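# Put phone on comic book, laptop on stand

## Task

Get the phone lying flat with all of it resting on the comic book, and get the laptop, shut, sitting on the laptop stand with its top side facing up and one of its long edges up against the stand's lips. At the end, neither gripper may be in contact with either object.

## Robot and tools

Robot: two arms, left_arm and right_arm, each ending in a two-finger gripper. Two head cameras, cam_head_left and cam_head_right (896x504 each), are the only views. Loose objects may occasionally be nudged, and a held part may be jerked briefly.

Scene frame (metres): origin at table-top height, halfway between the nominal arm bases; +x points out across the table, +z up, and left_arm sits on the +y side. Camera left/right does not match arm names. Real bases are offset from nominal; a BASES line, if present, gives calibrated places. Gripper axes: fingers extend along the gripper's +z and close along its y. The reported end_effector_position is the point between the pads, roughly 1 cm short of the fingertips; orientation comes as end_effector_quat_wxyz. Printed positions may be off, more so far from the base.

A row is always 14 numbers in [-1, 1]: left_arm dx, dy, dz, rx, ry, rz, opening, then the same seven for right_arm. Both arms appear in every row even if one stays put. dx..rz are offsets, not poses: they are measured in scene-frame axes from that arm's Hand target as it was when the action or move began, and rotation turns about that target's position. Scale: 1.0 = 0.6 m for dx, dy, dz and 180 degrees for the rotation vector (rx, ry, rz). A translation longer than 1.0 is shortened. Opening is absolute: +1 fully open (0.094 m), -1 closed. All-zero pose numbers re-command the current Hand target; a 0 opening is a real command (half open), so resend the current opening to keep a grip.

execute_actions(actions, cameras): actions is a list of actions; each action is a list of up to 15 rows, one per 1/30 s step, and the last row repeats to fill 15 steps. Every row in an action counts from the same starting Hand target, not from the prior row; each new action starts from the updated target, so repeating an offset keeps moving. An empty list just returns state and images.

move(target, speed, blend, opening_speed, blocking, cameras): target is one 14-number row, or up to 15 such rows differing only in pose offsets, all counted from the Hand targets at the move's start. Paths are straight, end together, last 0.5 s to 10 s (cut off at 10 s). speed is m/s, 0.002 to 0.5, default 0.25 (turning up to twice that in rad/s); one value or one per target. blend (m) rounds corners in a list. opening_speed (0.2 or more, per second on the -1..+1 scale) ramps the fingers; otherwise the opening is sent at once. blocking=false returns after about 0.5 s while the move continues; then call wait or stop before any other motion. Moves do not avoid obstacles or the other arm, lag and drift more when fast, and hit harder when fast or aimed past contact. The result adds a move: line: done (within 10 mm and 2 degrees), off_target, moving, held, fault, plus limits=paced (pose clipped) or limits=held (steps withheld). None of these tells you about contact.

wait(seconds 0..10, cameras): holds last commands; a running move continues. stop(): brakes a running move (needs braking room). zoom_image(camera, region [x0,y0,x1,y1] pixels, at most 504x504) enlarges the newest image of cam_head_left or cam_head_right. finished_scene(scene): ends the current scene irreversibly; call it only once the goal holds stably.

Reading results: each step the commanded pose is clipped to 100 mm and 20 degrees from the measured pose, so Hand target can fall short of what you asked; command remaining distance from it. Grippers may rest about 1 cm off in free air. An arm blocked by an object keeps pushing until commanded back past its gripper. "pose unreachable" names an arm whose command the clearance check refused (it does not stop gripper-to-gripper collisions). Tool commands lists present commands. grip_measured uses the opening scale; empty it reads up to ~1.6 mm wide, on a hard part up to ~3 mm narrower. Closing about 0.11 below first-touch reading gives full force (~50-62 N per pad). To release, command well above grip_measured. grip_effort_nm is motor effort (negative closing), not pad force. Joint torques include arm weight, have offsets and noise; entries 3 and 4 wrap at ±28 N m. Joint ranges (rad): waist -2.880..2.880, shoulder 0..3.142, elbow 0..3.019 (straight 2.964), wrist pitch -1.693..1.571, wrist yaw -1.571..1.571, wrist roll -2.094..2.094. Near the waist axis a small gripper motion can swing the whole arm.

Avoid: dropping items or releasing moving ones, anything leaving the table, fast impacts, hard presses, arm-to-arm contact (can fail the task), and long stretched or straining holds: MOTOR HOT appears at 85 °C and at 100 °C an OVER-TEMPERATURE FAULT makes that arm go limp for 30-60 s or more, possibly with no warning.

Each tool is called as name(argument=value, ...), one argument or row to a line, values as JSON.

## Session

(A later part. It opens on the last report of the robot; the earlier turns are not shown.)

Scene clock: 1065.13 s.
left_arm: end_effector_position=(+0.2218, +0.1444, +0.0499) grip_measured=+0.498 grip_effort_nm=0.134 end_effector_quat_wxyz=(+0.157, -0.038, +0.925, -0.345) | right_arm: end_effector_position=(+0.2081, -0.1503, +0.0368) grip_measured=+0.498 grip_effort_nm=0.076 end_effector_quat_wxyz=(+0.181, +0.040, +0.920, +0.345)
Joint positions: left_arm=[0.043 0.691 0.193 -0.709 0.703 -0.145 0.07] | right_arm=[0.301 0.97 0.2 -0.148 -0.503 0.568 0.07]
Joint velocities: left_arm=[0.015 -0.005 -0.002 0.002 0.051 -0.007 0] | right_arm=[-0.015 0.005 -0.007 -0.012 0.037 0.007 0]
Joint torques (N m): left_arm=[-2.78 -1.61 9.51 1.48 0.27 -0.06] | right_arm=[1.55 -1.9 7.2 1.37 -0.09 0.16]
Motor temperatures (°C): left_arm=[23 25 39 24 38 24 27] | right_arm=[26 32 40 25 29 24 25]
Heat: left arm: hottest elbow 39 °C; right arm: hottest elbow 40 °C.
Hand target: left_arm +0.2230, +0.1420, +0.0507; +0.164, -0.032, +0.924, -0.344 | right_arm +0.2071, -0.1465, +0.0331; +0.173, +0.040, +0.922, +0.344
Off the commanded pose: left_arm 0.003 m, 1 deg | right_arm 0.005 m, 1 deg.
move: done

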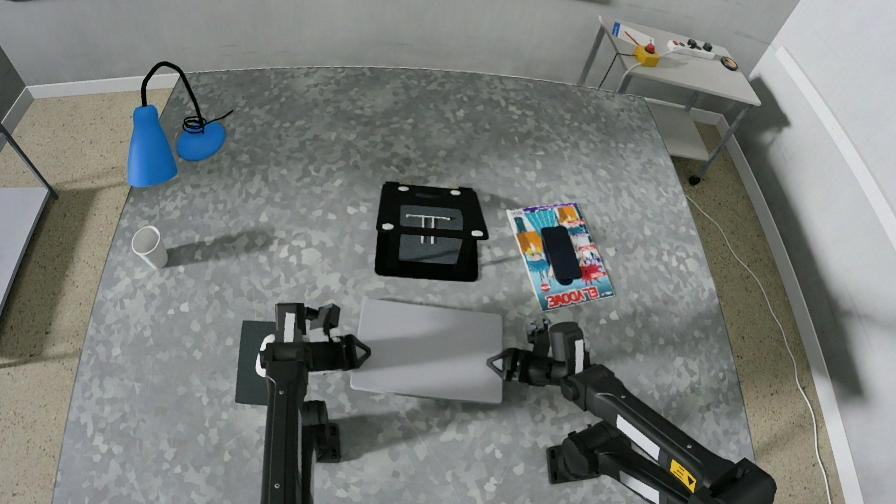

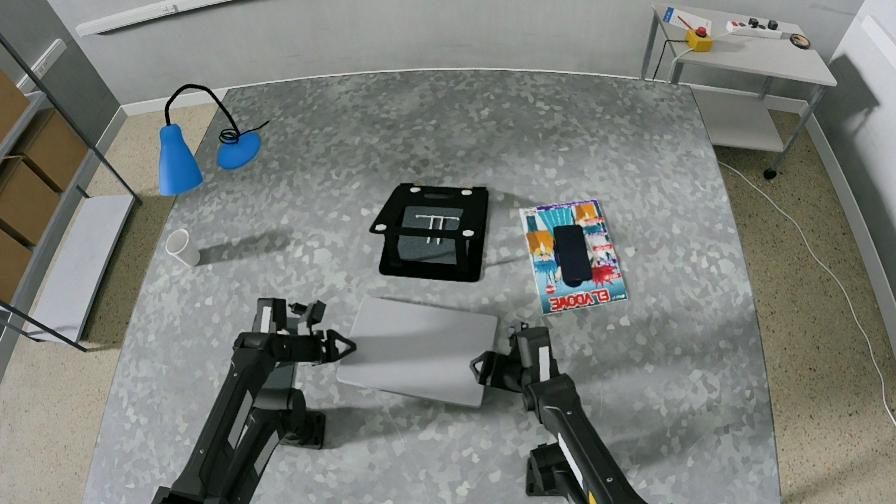

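move(
  target=[
    [0,0,-0.025,0,0,0,0.5,0,0,0,0,0,0,0.5],
    [0,-0.07,-0.025,0,0,0,0.5,0,0.07,0,0,0,0,0.5],
  ],
  speed=0.06,
)

zoom_image(
  camera="cam_head_left",
  region=[310, 310, 400, 400],
)

zoom_image(
  camera="cam_head_left",
  region=[470, 310, 560, 400],
)

Scene clock: 1069.60 s.
left_arm: end_effector_position=(+0.2239, +0.1063, +0.0359) grip_measured=+0.498 grip_effort_nm=0.105 end_effector_quat_wxyz=(+0.163, -0.043, +0.926, -0.338) | right_arm: end_effector_position=(+0.2071, -0.1167, +0.0352) grip_measured=+0.498 grip_effort_nm=0.071 end_effector_quat_wxyz=(+0.186, +0.050, +0.920, +0.341)
Joint positions: left_arm=[-0.253 0.697 0.134 -0.439 0.549 -0.483 0.07] | right_arm=[0.483 1.024 0.206 -0.028 -0.37 0.738 0.07]
Joint velocities: left_arm=[-0.005 -0.005 0.002 0.007 0.007 -0.037 0] | right_arm=[-0.015 -0.015 0.002 0.002 -0.095 -0.051 -0.001]
Joint torques (N m): left_arm=[-3.6 -1.96 9.37 2.14 0.51 0.03] | right_arm=[2.61 -0.5 8.34 1.5 -0.36 0.17]
Motor temperatures (°C): left_arm=[23 25 39 24 37 24 27] | right_arm=[26 32 40 25 28 24 25]
Heat: left arm: hottest elbow 39 °C; right arm: hottest elbow 40 °C.
Hand target: left_arm +0.2229, +0.0999, +0.0366; +0.165, -0.032, +0.923, -0.346 | right_arm +0.2075, -0.1044, +0.0324; +0.172, +0.040, +0.922, +0.344
Off the commanded pose: left_arm 0.006 m, 2 deg | right_arm 0.012 m, 2 deg.
move: off_target (right_arm)

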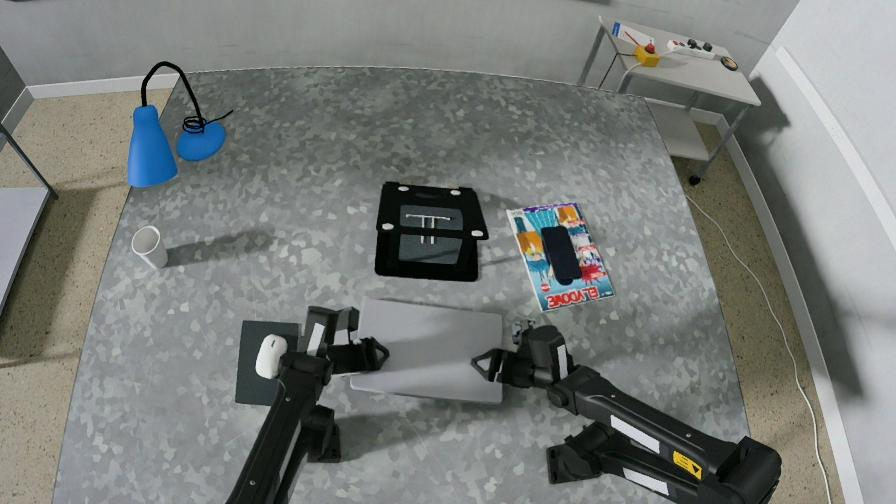

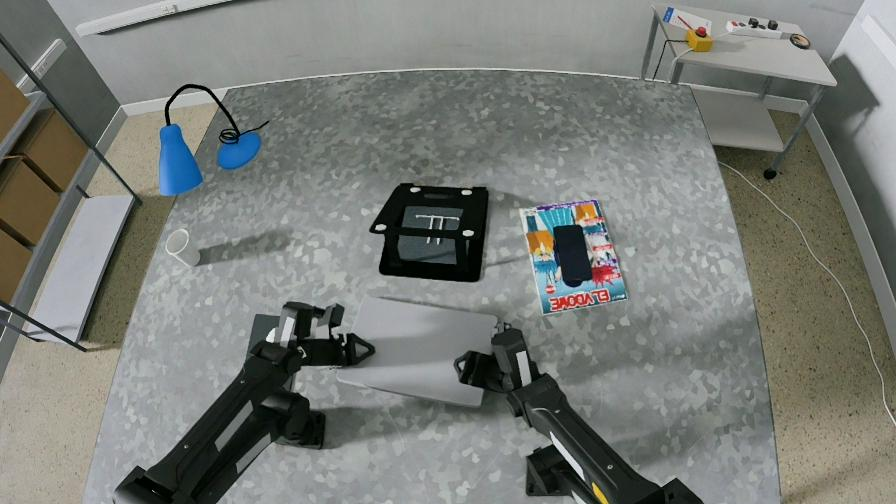

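Scaled by 5.600.

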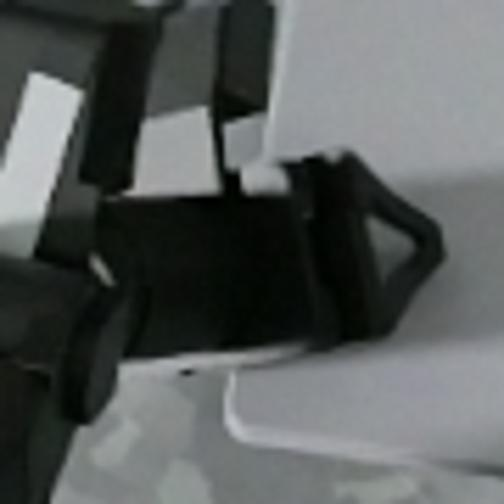

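Scaled by 5.600.

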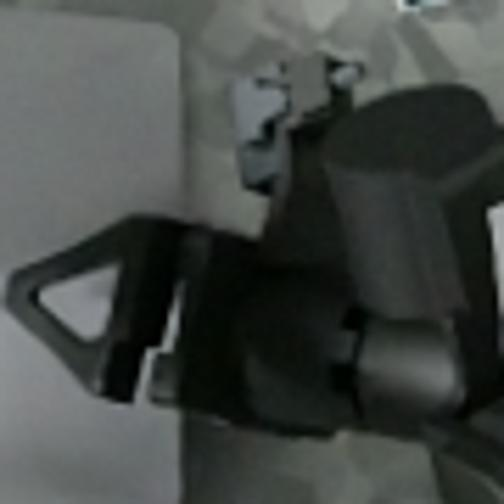

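move(
  target=[0.02,-0.015,0.06,0,0,0,0.5,0.02,0.015,0.06,0,0,0,0.5],
  speed=0.04,
)

zoom_image(
  camera="cam_head_left",
  region=[320, 280, 540, 420],
)

zoom_image(
  camera="cam_head_right",
  region=[310, 280, 530, 420],
)

Scene clock: 1079.67 s.
left_arm: end_effector_position=(+0.2114, +0.1035, +0.0331) grip_measured=+0.498 grip_effort_nm=0.100 end_effector_quat_wxyz=(+0.136, -0.050, +0.933, -0.328) | right_arm: end_effector_position=(+0.1997, -0.1148, +0.0367) grip_measured=+0.499 grip_effort_nm=0.051 end_effector_quat_wxyz=(+0.149, +0.053, +0.934, +0.321)
Joint positions: left_arm=[-0.297 0.674 0.14 -0.509 0.526 -0.521 0.07] | right_arm=[0.503 1.008 0.252 -0.176 -0.365 0.745 0.07]
Joint velocities: left_arm=[-0.005 0.005 -0.007 -0.002 -0.037 -0.066 0] | right_arm=[-0.005 -0.005 -0.002 -0.017 -0.022 0.022 0]
Joint torques (N m): left_arm=[-2.84 -2.78 17.17 0.76 0.6 0] | right_arm=[1.67 -6.07 11.36 0.84 -0.4 0.16]
Motor temperatures (°C): left_arm=[23 25 39 24 36 24 27] | right_arm=[26 32 40 25 28 24 25]
Heat: left arm: hottest elbow 39 °C; right arm: hottest elbow 40 °C.
Hand target: left_arm +0.2349, +0.0908, +0.0724; +0.165, -0.032, +0.923, -0.346 | right_arm +0.2200, -0.0953, +0.0681; +0.172, +0.040, +0.922, +0.344
Off the commanded pose: left_arm 0.048 m, 5 deg | right_arm 0.042 m, 4 deg.
move: off_target (left_arm, right_arm)

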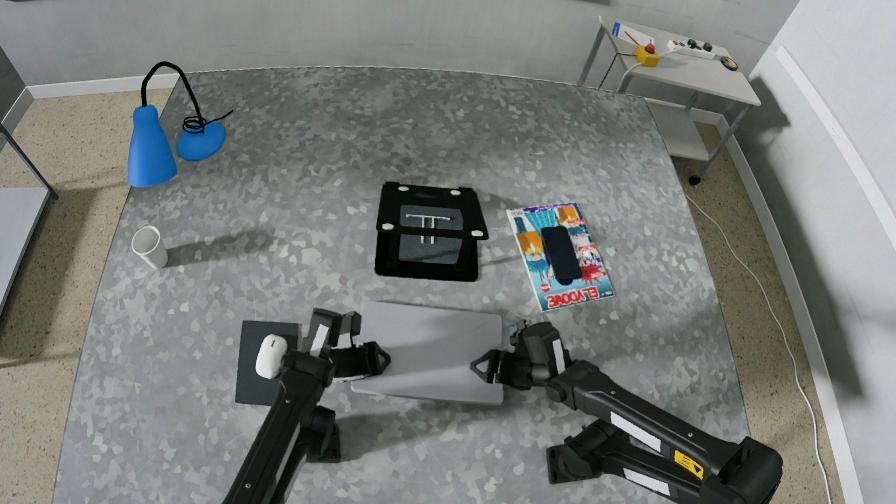

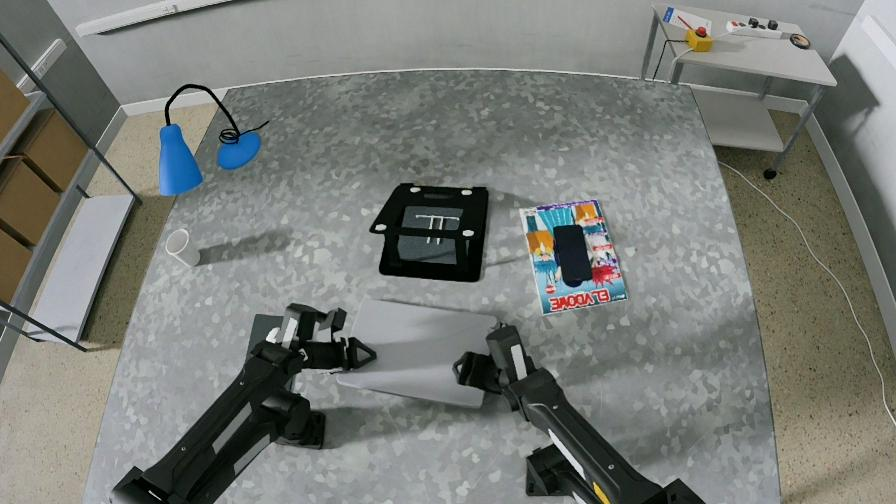

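Scaled by 2.291.

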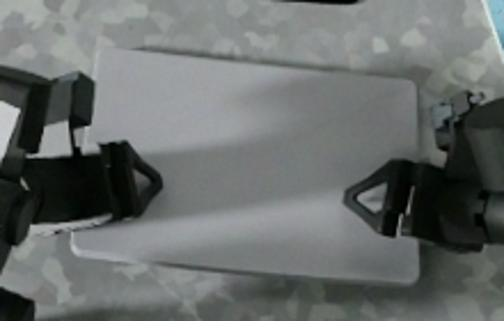

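Scaled by 2.291.

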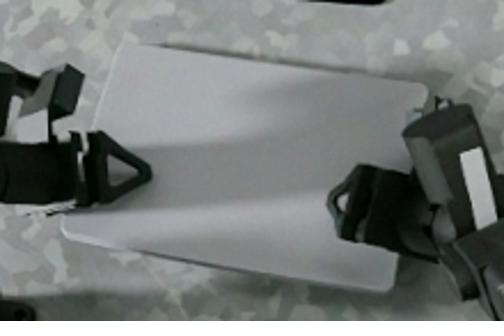

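move(
  target=[0.02,-0.01,0.05,0,0,0,0.5,0.02,0.01,0.05,0,0,0,0.5],
  speed=0.04,
)

zoom_image(
  camera="cam_head_left",
  region=[320, 280, 540, 420],
)

zoom_image(
  camera="cam_head_right",
  region=[310, 280, 530, 420],
)

Scene clock: 1083.63 s.
left_arm: end_effector_position=(+0.2064, +0.1022, +0.0404) grip_measured=+0.499 grip_effort_nm=0.081 end_effector_quat_wxyz=(+0.107, -0.061, +0.940, -0.318) | right_arm: end_effector_position=(+0.1963, -0.1163, +0.0454) grip_measured=+0.499 grip_effort_nm=0.027 end_effector_quat_wxyz=(+0.124, +0.061, +0.942, +0.306)
Joint positions: left_arm=[-0.317 0.672 0.181 -0.607 0.515 -0.546 0.07] | right_arm=[0.503 0.978 0.296 -0.31 -0.367 0.748 0.07]
Joint velocities: left_arm=[-0.005 -0.015 -0.012 -0.007 -0.066 -0.066 0] | right_arm=[-0.005 -0.015 -0.002 -0.017 -0.037 0.051 0]
Joint torques (N m): left_arm=[-2.61 -2.2 20.86 1.14 0.63 0.03] | right_arm=[1.44 -6.95 14.04 1.26 -0.46 0.12]
Motor temperatures (°C): left_arm=[23 25 40 24 36 24 27] | right_arm=[26 32 41 25 28 24 25]
Heat: left arm: hottest elbow 40 °C; right arm: hottest elbow 41 °C.
Hand target: left_arm +0.2471, +0.0846, +0.1024; +0.165, -0.032, +0.923, -0.346 | right_arm +0.2325, -0.0891, +0.0980; +0.172, +0.040, +0.922, +0.344
Off the commanded pose: left_arm 0.076 m, 8 deg | right_arm 0.069 m, 8 deg.
move: off_target (left_arm, right_arm)

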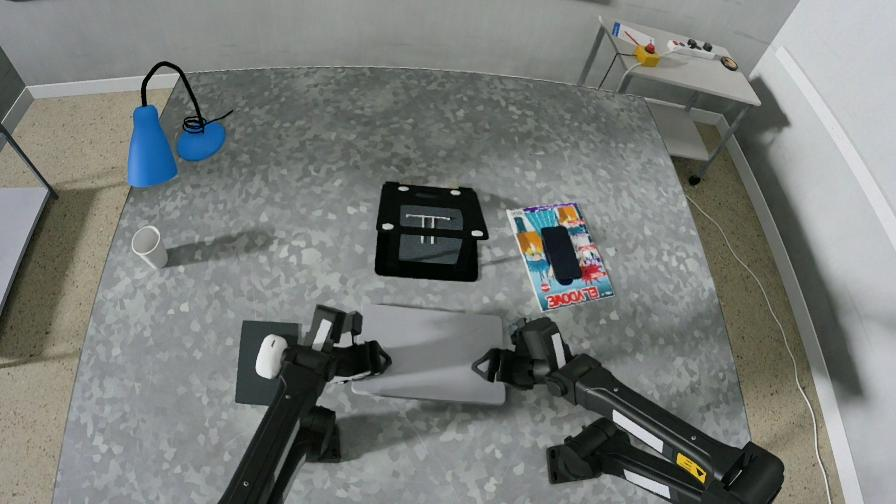

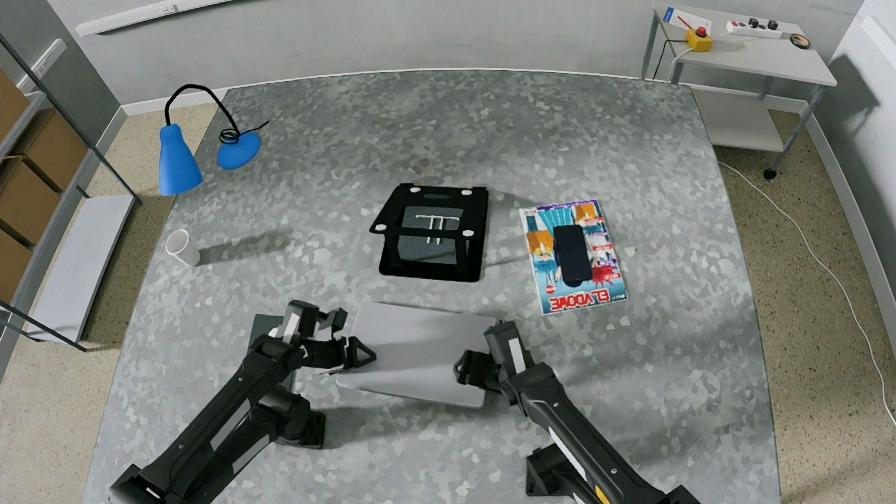

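Scaled by 2.291.

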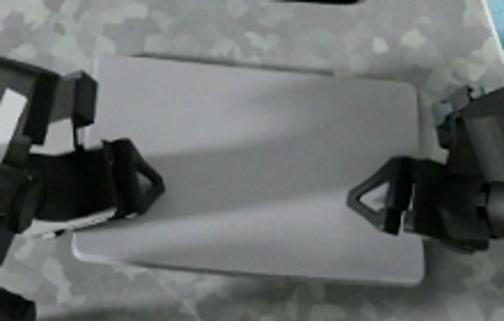

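Scaled by 2.291.

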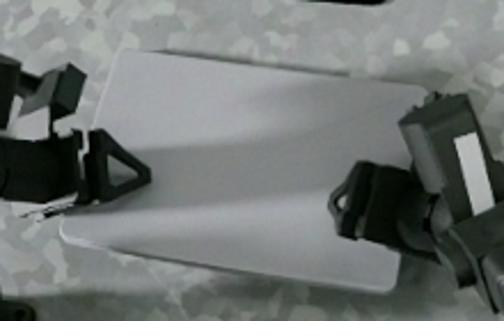

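move(
  target=[0.015,0,0.04,0,-0.04,0,0.5,0.015,0,0.04,0,-0.04,0,0.5],
  speed=0.04,
)

zoom_image(
  camera="cam_head_left",
  region=[320, 280, 540, 420],
)

zoom_image(
  camera="cam_head_right",
  region=[310, 280, 530, 420],
)

Scene clock: 1090.27 s.
left_arm: end_effector_position=(+0.2146, +0.1032, +0.0561) grip_measured=+0.499 grip_effort_nm=0.085 end_effector_quat_wxyz=(+0.153, -0.051, +0.933, -0.320) | right_arm: end_effector_position=(+0.2039, -0.1181, +0.0632) grip_measured=+0.499 grip_effort_nm=0.022 end_effector_quat_wxyz=(+0.169, +0.049, +0.936, +0.305)
Joint positions: left_arm=[-0.324 0.573 0.181 -0.614 0.483 -0.547 0.07] | right_arm=[0.513 0.901 0.296 -0.316 -0.315 0.73 0.07]
Joint velocities: left_arm=[-0.005 -0.005 -0.002 0.012 -0.037 -0.022 -0.001] | right_arm=[0.005 0.005 -0.012 -0.017 0.007 0.022 0.001]
Joint torques (N m): left_arm=[-3.31 -2.84 22.01 1.74 0.46 0.31] | right_arm=[1.73 -6.77 14.54 2.11 -0.23 -0.03]
Motor temperatures (°C): left_arm=[23 25 43 24 35 24 27] | right_arm=[26 32 42 25 28 24 25]
Heat: left arm: hottest elbow 43 °C; right arm: hottest elbow 42 °C.
Hand target: left_arm +0.2564, +0.0845, +0.1265; +0.223, -0.011, +0.911, -0.348 | right_arm +0.2415, -0.0889, +0.1221; +0.229, +0.018, +0.910, +0.345
Off the commanded pose: left_arm 0.084 m, 10 deg | right_arm 0.076 m, 10 deg.
move: off_target (left_arm, right_arm)

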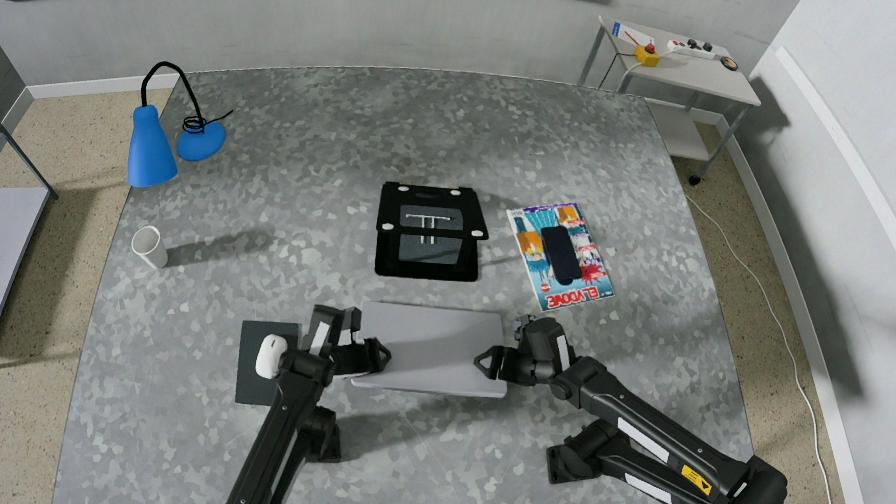

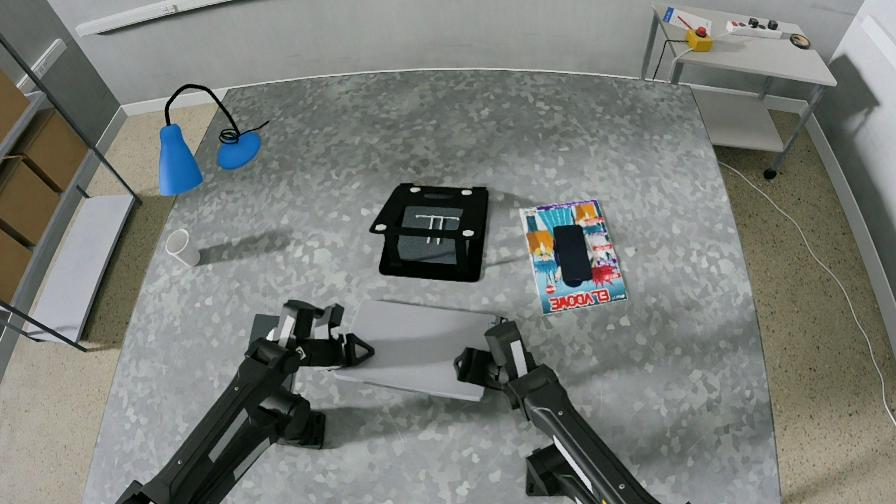

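Scaled by 2.291.

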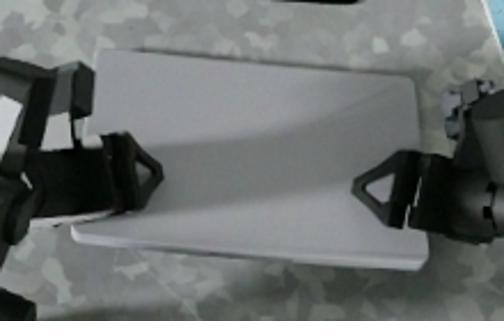

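Scaled by 2.291.

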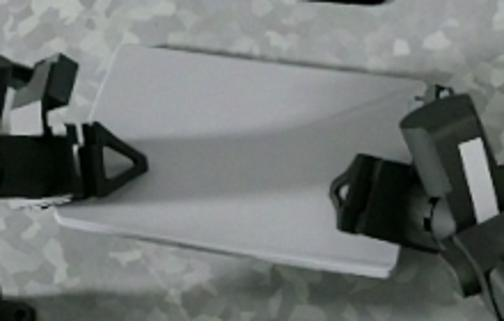

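move(
  target=[0,0.02,0,-0.083,0,0,0.5,0,-0.02,0,0.083,0,0,0.5],
  speed=0.1,
)

zoom_image(
  camera="cam_head_left",
  region=[320, 280, 540, 420],
)

zoom_image(
  camera="cam_head_right",
  region=[310, 280, 530, 420],
)

Scene clock: 1105.60 s.
left_arm: end_effector_position=(+0.2401, +0.1078, +0.0955) grip_measured=+0.500 grip_effort_nm=0.027 end_effector_quat_wxyz=(+0.188, -0.075, +0.876, -0.439) | right_arm: end_effector_position=(+0.2316, -0.1173, +0.0977) grip_measured=+0.500 grip_effort_nm=-0.037 end_effector_quat_wxyz=(+0.207, +0.075, +0.876, +0.429)
Joint positions: left_arm=[-0.08 0.575 0.181 -0.506 0.802 -0.517 0.07] | right_arm=[0.359 0.891 0.25 -0.054 -0.547 0.797 0.07]
Joint velocities: left_arm=[0.005 0.005 -0.002 0.007 -0.037 -0.007 -0.001] | right_arm=[-0.015 -0.005 -0.017 -0.002 0.037 0.022 0]
Joint torques (N m): left_arm=[-2.02 -1.32 14.72 2.8 2.04 0.04] | right_arm=[1.67 -4.01 9.51 3.49 -1.47 0.08]
Motor temperatures (°C): left_arm=[23 25 49 24 35 24 27] | right_arm=[26 32 47 25 28 24 25]
Heat: left arm: hottest elbow 49 °C; right arm: hottest elbow 47 °C.
Hand target: left_arm +0.2560, +0.0964, +0.1262; +0.218, -0.039, +0.858, -0.463 | right_arm +0.2410, -0.1017, +0.1225; +0.227, +0.047, +0.857, +0.460
Off the commanded pose: left_arm 0.037 m, 6 deg | right_arm 0.031 m, 6 deg.
move: off_target (left_arm, right_arm)

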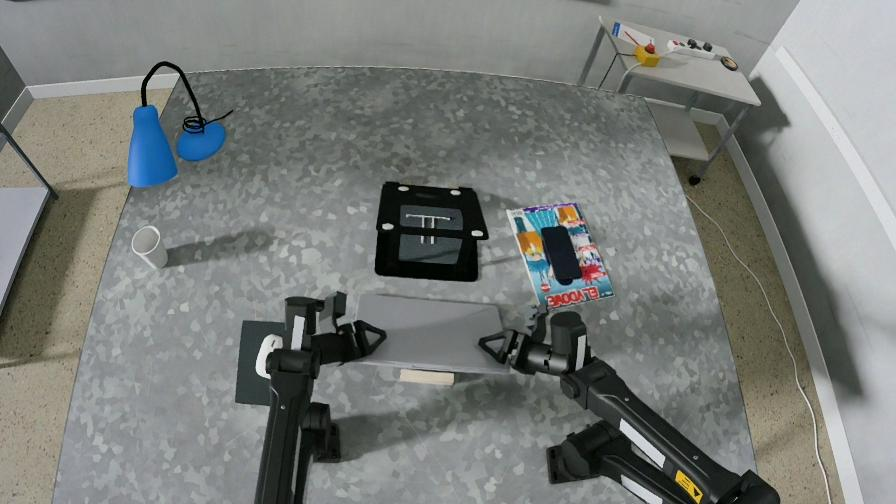

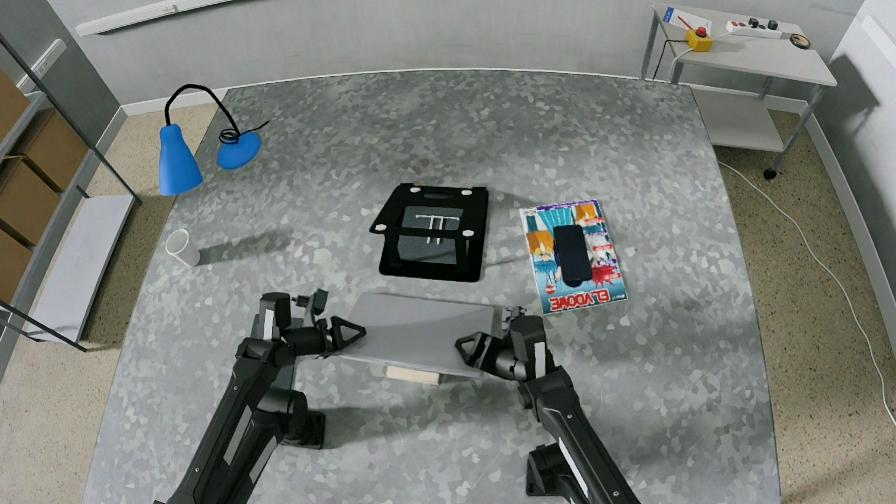

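Scaled by 2.291.

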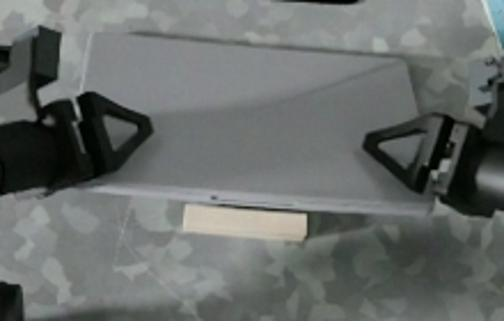

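Scaled by 2.291.

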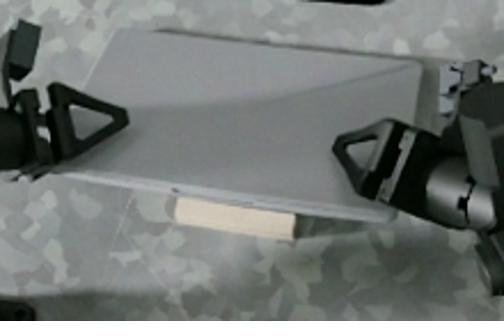

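move(
  target=[0,0.017,0,-0.1,0.1377,0.0222,0.5,0,-0.017,0,0.1,0.1377,-0.0222,0.5],
  speed=0.15,
)

zoom_image(
  camera="cam_head_left",
  region=[320, 280, 540, 420],
)

zoom_image(
  camera="cam_head_right",
  region=[310, 280, 530, 420],
)

Scene clock: 1117.23 s.
left_arm: end_effector_position=(+0.2269, +0.1038, +0.0935) grip_measured=+0.500 grip_effort_nm=0.032 end_effector_quat_wxyz=(+0.010, -0.216, +0.806, -0.551) | right_arm: end_effector_position=(+0.2262, -0.1178, +0.1007) grip_measured=+0.500 grip_effort_nm=-0.032 end_effector_quat_wxyz=(+0.025, +0.230, +0.811, +0.537)
Joint positions: left_arm=[0.061 0.819 0.19 -0.529 1.127 -0.696 0.07] | right_arm=[0.217 1.019 0.249 0.038 -0.888 1.192 0.07]
Joint velocities: left_arm=[-0.005 -0.005 -0.012 0.002 0.066 -0.022 0] | right_arm=[-0.005 -0.005 0.002 -0.002 -0.066 0.007 -0.001]
Joint torques (N m): left_arm=[-1.32 -1.55 16.72 0.69 1.16 -0.01] | right_arm=[0.32 -5.13 8.98 2.88 -1.05 0.17]
Motor temperatures (°C): left_arm=[23 25 48 24 38 24 27] | right_arm=[26 32 46 25 29 24 25]
Heat: left arm: hottest elbow 48 °C; right arm: hottest elbow 46 °C.
Hand target: left_arm +0.2554, +0.1062, +0.1257; +0.035, -0.199, +0.802, -0.562 | right_arm +0.2406, -0.1125, +0.1226; +0.045, +0.208, +0.801, +0.559
Off the commanded pose: left_arm 0.044 m, 4 deg | right_arm 0.027 m, 4 deg.
move: off_target (left_arm, right_arm)

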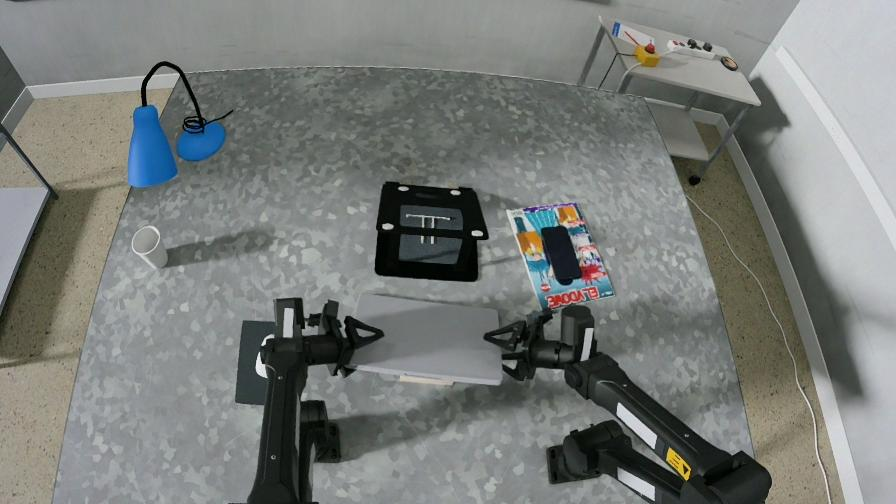

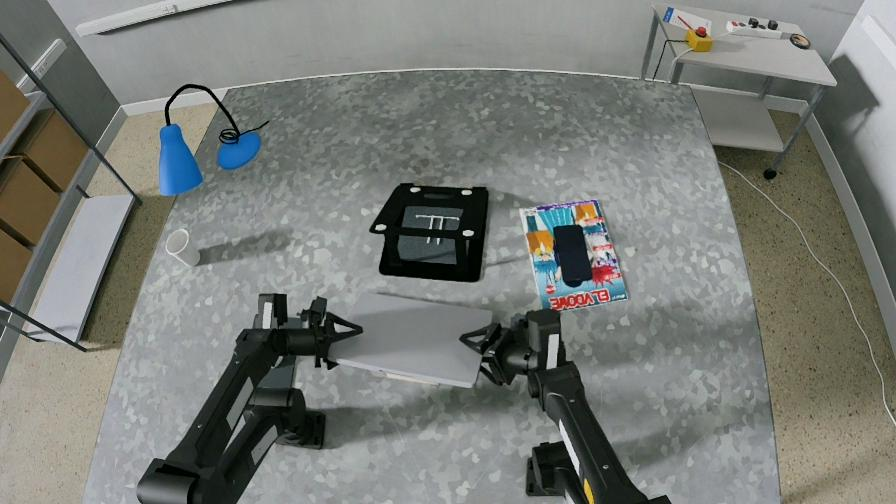

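Scaled by 2.291.

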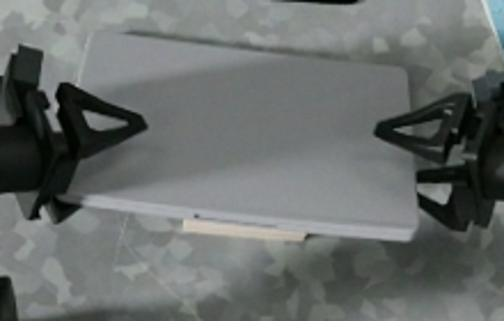

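Scaled by 2.291.

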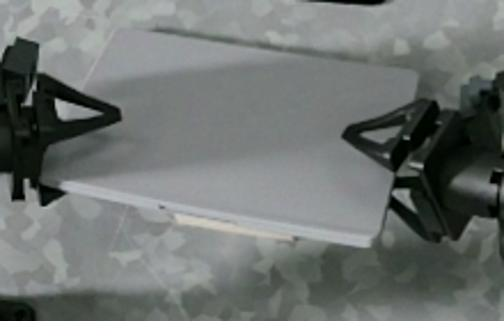

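move(
  target=[0,0,0,0,0,0,-0.4,0,0,0,0,0,0,-0.4],
  opening_speed=0.5,
)

zoom_image(
  camera="cam_head_left",
  region=[320, 280, 540, 420],
)

zoom_image(
  camera="cam_head_right",
  region=[310, 280, 530, 420],
)

Scene clock: 1124.00 s.
left_arm: end_effector_position=(+0.2281, +0.1056, +0.0941) grip_measured=-0.393 grip_effort_nm=-0.310 end_effector_quat_wxyz=(-0.005, -0.237, +0.801, -0.550) | right_arm: end_effector_position=(+0.2291, -0.1210, +0.0988) grip_measured=-0.397 grip_effort_nm=-0.168 end_effector_quat_wxyz=(+0.025, +0.241, +0.810, +0.535)
Joint positions: left_arm=[0.072 0.83 0.198 -0.548 1.13 -0.724 0.028] | right_arm=[0.206 1.026 0.249 0.041 -0.882 1.202 0.028]
Joint velocities: left_arm=[0.005 -0.015 -0.012 -0.012 0.051 0.051 -0.001] | right_arm=[0.005 -0.005 0.007 -0.002 -0.037 0.007 0]
Joint torques (N m): left_arm=[-1.73 -3.08 15.92 1.01 1.07 0.35] | right_arm=[1.08 -5.83 8.9 2.73 -1.23 0.09]
Motor temperatures (°C): left_arm=[23 25 47 24 37 24 27] | right_arm=[26 32 46 25 29 23 25]
Heat: left arm: hottest elbow 47 °C; right arm: hottest elbow 46 °C.
Hand target: left_arm +0.2554, +0.1063, +0.1256; +0.035, -0.200, +0.802, -0.562 | right_arm +0.2406, -0.1125, +0.1225; +0.045, +0.208, +0.801, +0.559
Off the commanded pose: left_arm 0.042 m, 6 deg | right_arm 0.028 m, 5 deg.
move: off_target (left_arm, right_arm)

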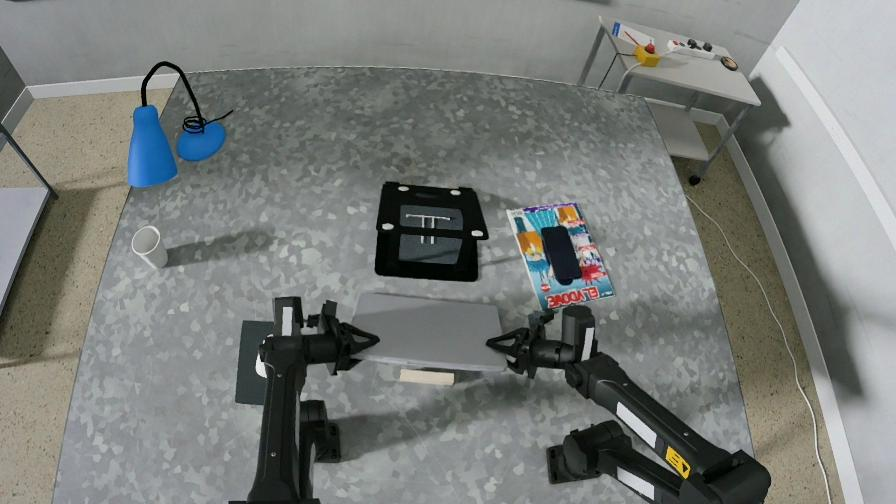

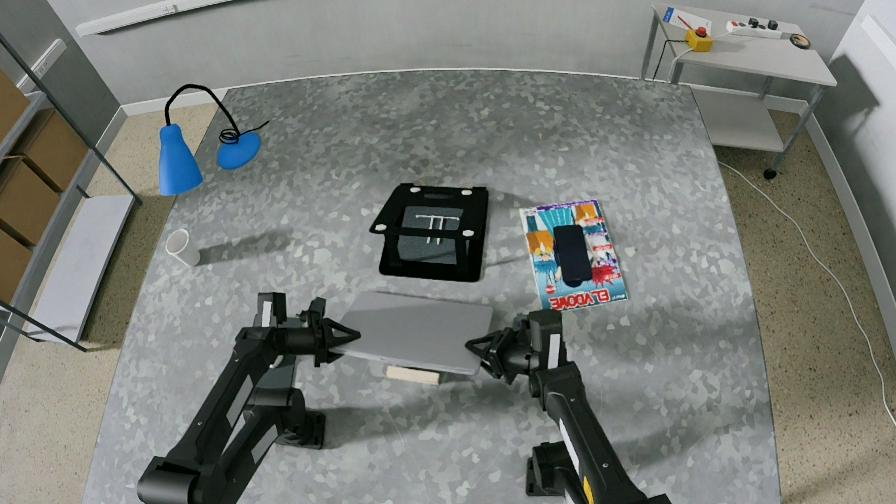

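Scaled by 2.291.

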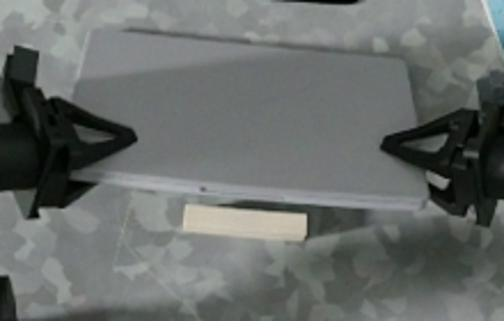

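Scaled by 2.291.

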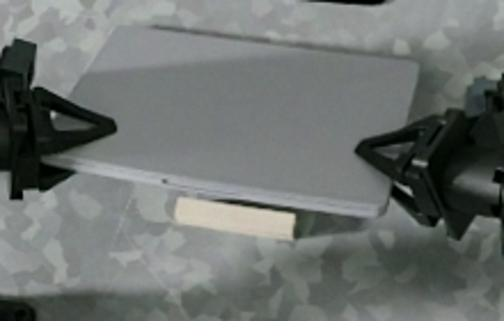

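move(
  target=[0,0,0,0,0,0,-0.8,0,0,0,0,0,0,-0.8],
  opening_speed=0.4,
)

zoom_image(
  camera="cam_head_left",
  region=[320, 280, 540, 420],
)

zoom_image(
  camera="cam_head_right",
  region=[310, 280, 530, 420],
)

Scene clock: 1127.77 s.
left_arm: end_effector_position=(+0.2282, +0.1057, +0.0966) grip_measured=-0.510 grip_effort_nm=-0.989 end_effector_quat_wxyz=(-0.024, -0.262, +0.788, -0.556) | right_arm: end_effector_position=(+0.2263, -0.1212, +0.0964) grip_measured=-0.516 grip_effort_nm=-1.038 end_effector_quat_wxyz=(+0.010, +0.259, +0.804, +0.535)
Joint positions: left_arm=[0.08 0.83 0.198 -0.548 1.148 -0.788 0.023] | right_arm=[0.206 1.026 0.243 0.041 -0.886 1.247 0.023]
Joint velocities: left_arm=[0.005 -0.015 0.002 0.007 0.022 -0.051 -0.001] | right_arm=[-0.015 0.005 -0.017 0.002 0.066 -0.037 0]
Joint torques (N m): left_arm=[-1.79 -3.43 15.46 1.05 0.34 0.82] | right_arm=[1.32 -6.01 9.2 2.74 -1.02 -0.28]
Motor temperatures (°C): left_arm=[23 25 47 24 37 24 27] | right_arm=[26 32 46 25 30 24 25]
Heat: left arm: hottest elbow 47 °C; right arm: hottest elbow 46 °C.
Hand target: left_arm +0.2554, +0.1063, +0.1256; +0.035, -0.200, +0.802, -0.562 | right_arm +0.2406, -0.1125, +0.1226; +0.045, +0.208, +0.801, +0.559
Off the commanded pose: left_arm 0.040 m, 10 deg | right_arm 0.031 m, 8 deg.
move: off_target (left_arm, right_arm)

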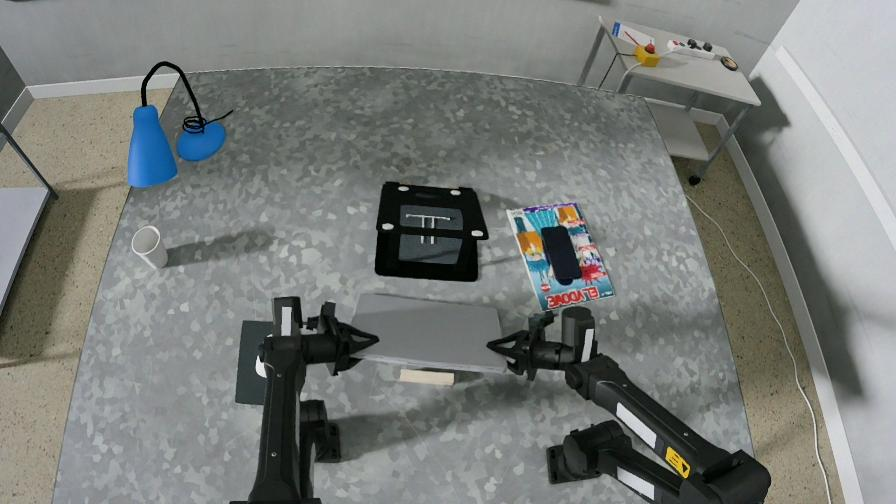

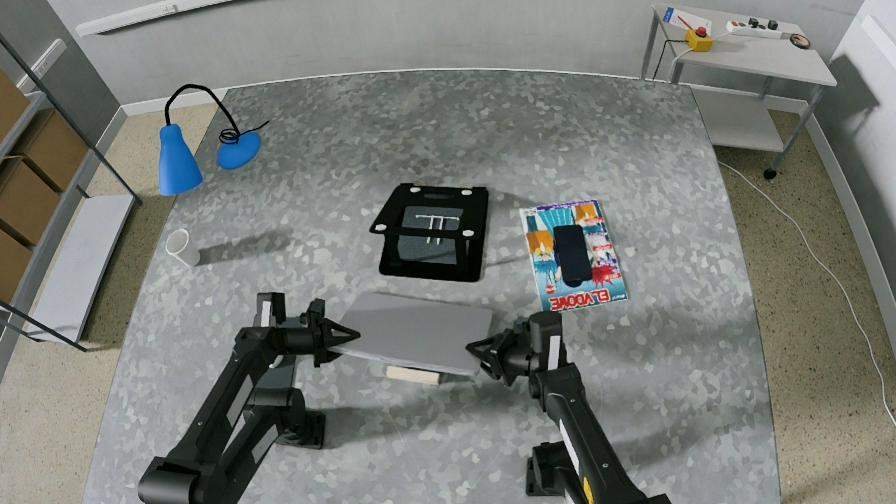

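Scaled by 2.291.

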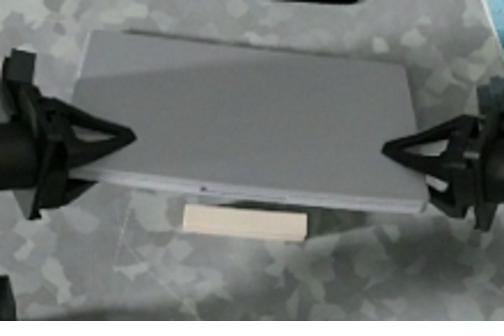

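Scaled by 2.291.

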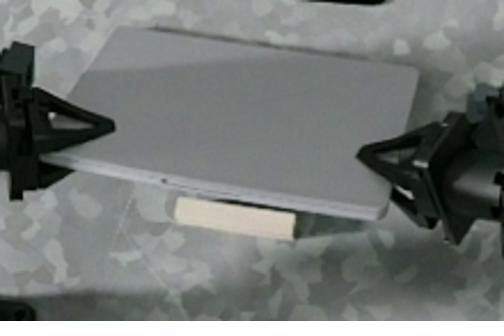

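move(
  target=[0,0,0,0,0,0,-0.25,0,0,0,0,0,0,-0.25],
  opening_speed=0.4,
  cameras=[],
)

move(
  target=[0,0.05,0,0,0,0,-0.25,0,-0.05,0,0,0,0,-0.25],
  speed=0.05,
)

zoom_image(
  camera="cam_head_left",
  region=[320, 280, 540, 420],
)

zoom_image(
  camera="cam_head_right",
  region=[310, 280, 530, 420],
)

Scene clock: 1150.23 s.
left_arm: end_effector_position=(+0.2291, +0.1065, +0.0974) grip_measured=-0.252 grip_effort_nm=0.115 end_effector_quat_wxyz=(+0.004, -0.230, +0.799, -0.555) | right_arm: end_effector_position=(+0.2257, -0.1203, +0.0979) grip_measured=-0.251 grip_effort_nm=0.012 end_effector_quat_wxyz=(+0.016, +0.244, +0.807, +0.538)
Joint positions: left_arm=[0.08 0.817 0.198 -0.548 1.14 -0.711 0.035] | right_arm=[0.206 1.026 0.243 0.045 -0.896 1.217 0.035]
Joint velocities: left_arm=[0.005 -0.005 -0.007 0.012 0.022 0.007 0.001] | right_arm=[-0.005 0.005 -0.007 -0.002 -0.037 -0.051 -0.001]
Joint torques (N m): left_arm=[-1.49 -1.44 15.99 0.73 0.69 0.23] | right_arm=[1.2 -5.95 9.25 2.59 -0.76 -0.02]
Motor temperatures (°C): left_arm=[23 25 45 24 34 24 28] | right_arm=[26 32 44 25 29 24 26]
Heat: left arm: hottest elbow 45 °C; right arm: hottest elbow 44 °C.
Hand target: left_arm +0.2554, +0.1063, +0.1257; +0.035, -0.199, +0.802, -0.562 | right_arm +0.2406, -0.1125, +0.1226; +0.045, +0.208, +0.801, +0.559
Off the commanded pose: left_arm 0.038 m, 5 deg | right_arm 0.030 m, 6 deg.
move: off_target (left_arm, right_arm)
No camera images: "cameras" was empty.

Scene clock: 1152.13 s.
left_arm: end_effector_position=(+0.2207, +0.1252, +0.0941) grip_measured=-0.251 grip_effort_nm=0.095 end_effector_quat_wxyz=(-0.007, -0.221, +0.804, -0.552) | right_arm: end_effector_position=(+0.2198, -0.1404, +0.0971) grip_measured=-0.250 grip_effort_nm=0.017 end_effector_quat_wxyz=(+0.013, +0.227, +0.806, +0.547)
Joint positions: left_arm=[0.212 0.942 0.257 -0.849 1.17 -0.319 0.035] | right_arm=[0.099 1.018 0.243 -0.065 -1.002 1.067 0.035]
Joint velocities: left_arm=[-0.005 -0.015 0.002 -0.002 0.066 0.037 -0.001] | right_arm=[-0.024 -0.005 0.002 -0.012 0.022 -0.022 0]
Joint torques (N m): left_arm=[0.56 -2.9 16.42 0.29 1.3 0.28] | right_arm=[-0.67 -6.59 10.1 1.07 -0.62 0.02]
Motor temperatures (°C): left_arm=[23 25 45 24 34 24 28] | right_arm=[26 32 44 25 29 24 26]
Heat: left arm: hottest elbow 45 °C; right arm: hottest elbow 44 °C.
Hand target: left_arm +0.2551, +0.1361, +0.1252; +0.033, -0.199, +0.803, -0.561 | right_arm +0.2404, -0.1426, +0.1230; +0.046, +0.208, +0.801, +0.560
Off the commanded pose: left_arm 0.048 m, 5 deg | right_arm 0.033 m, 5 deg.
move: off_target (left_arm, right_arm)

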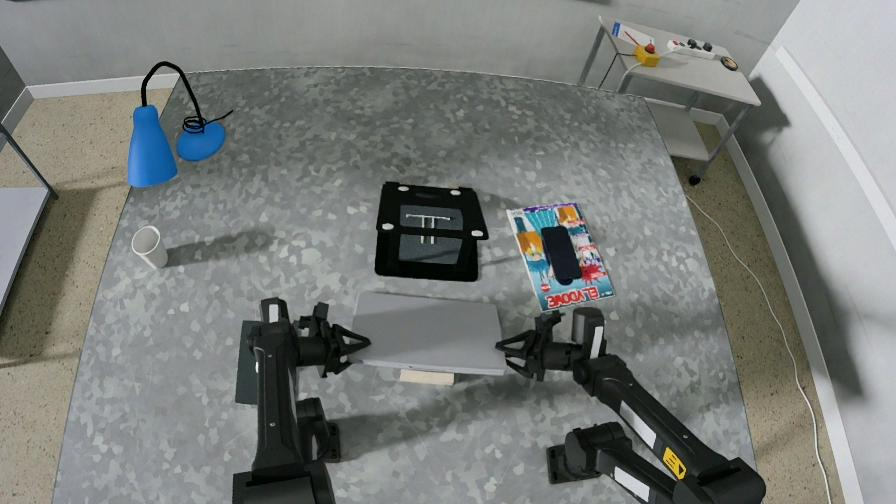

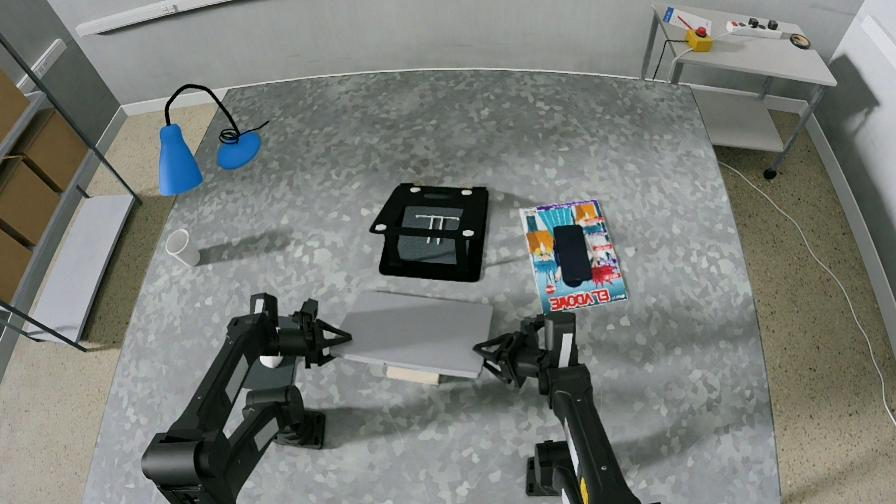

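Scaled by 2.291.

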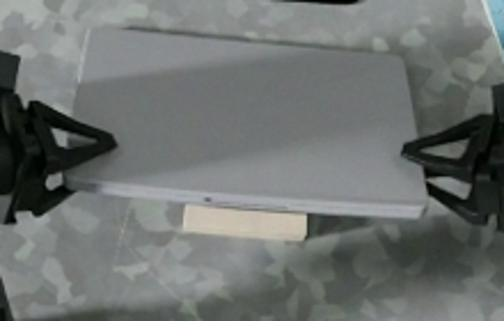

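Scaled by 2.291.

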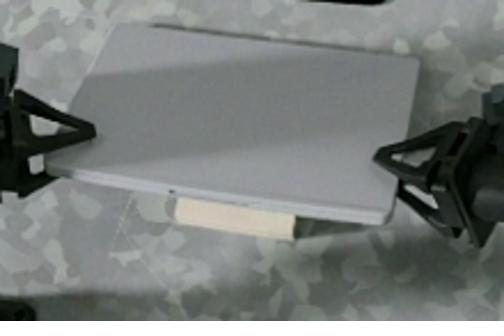

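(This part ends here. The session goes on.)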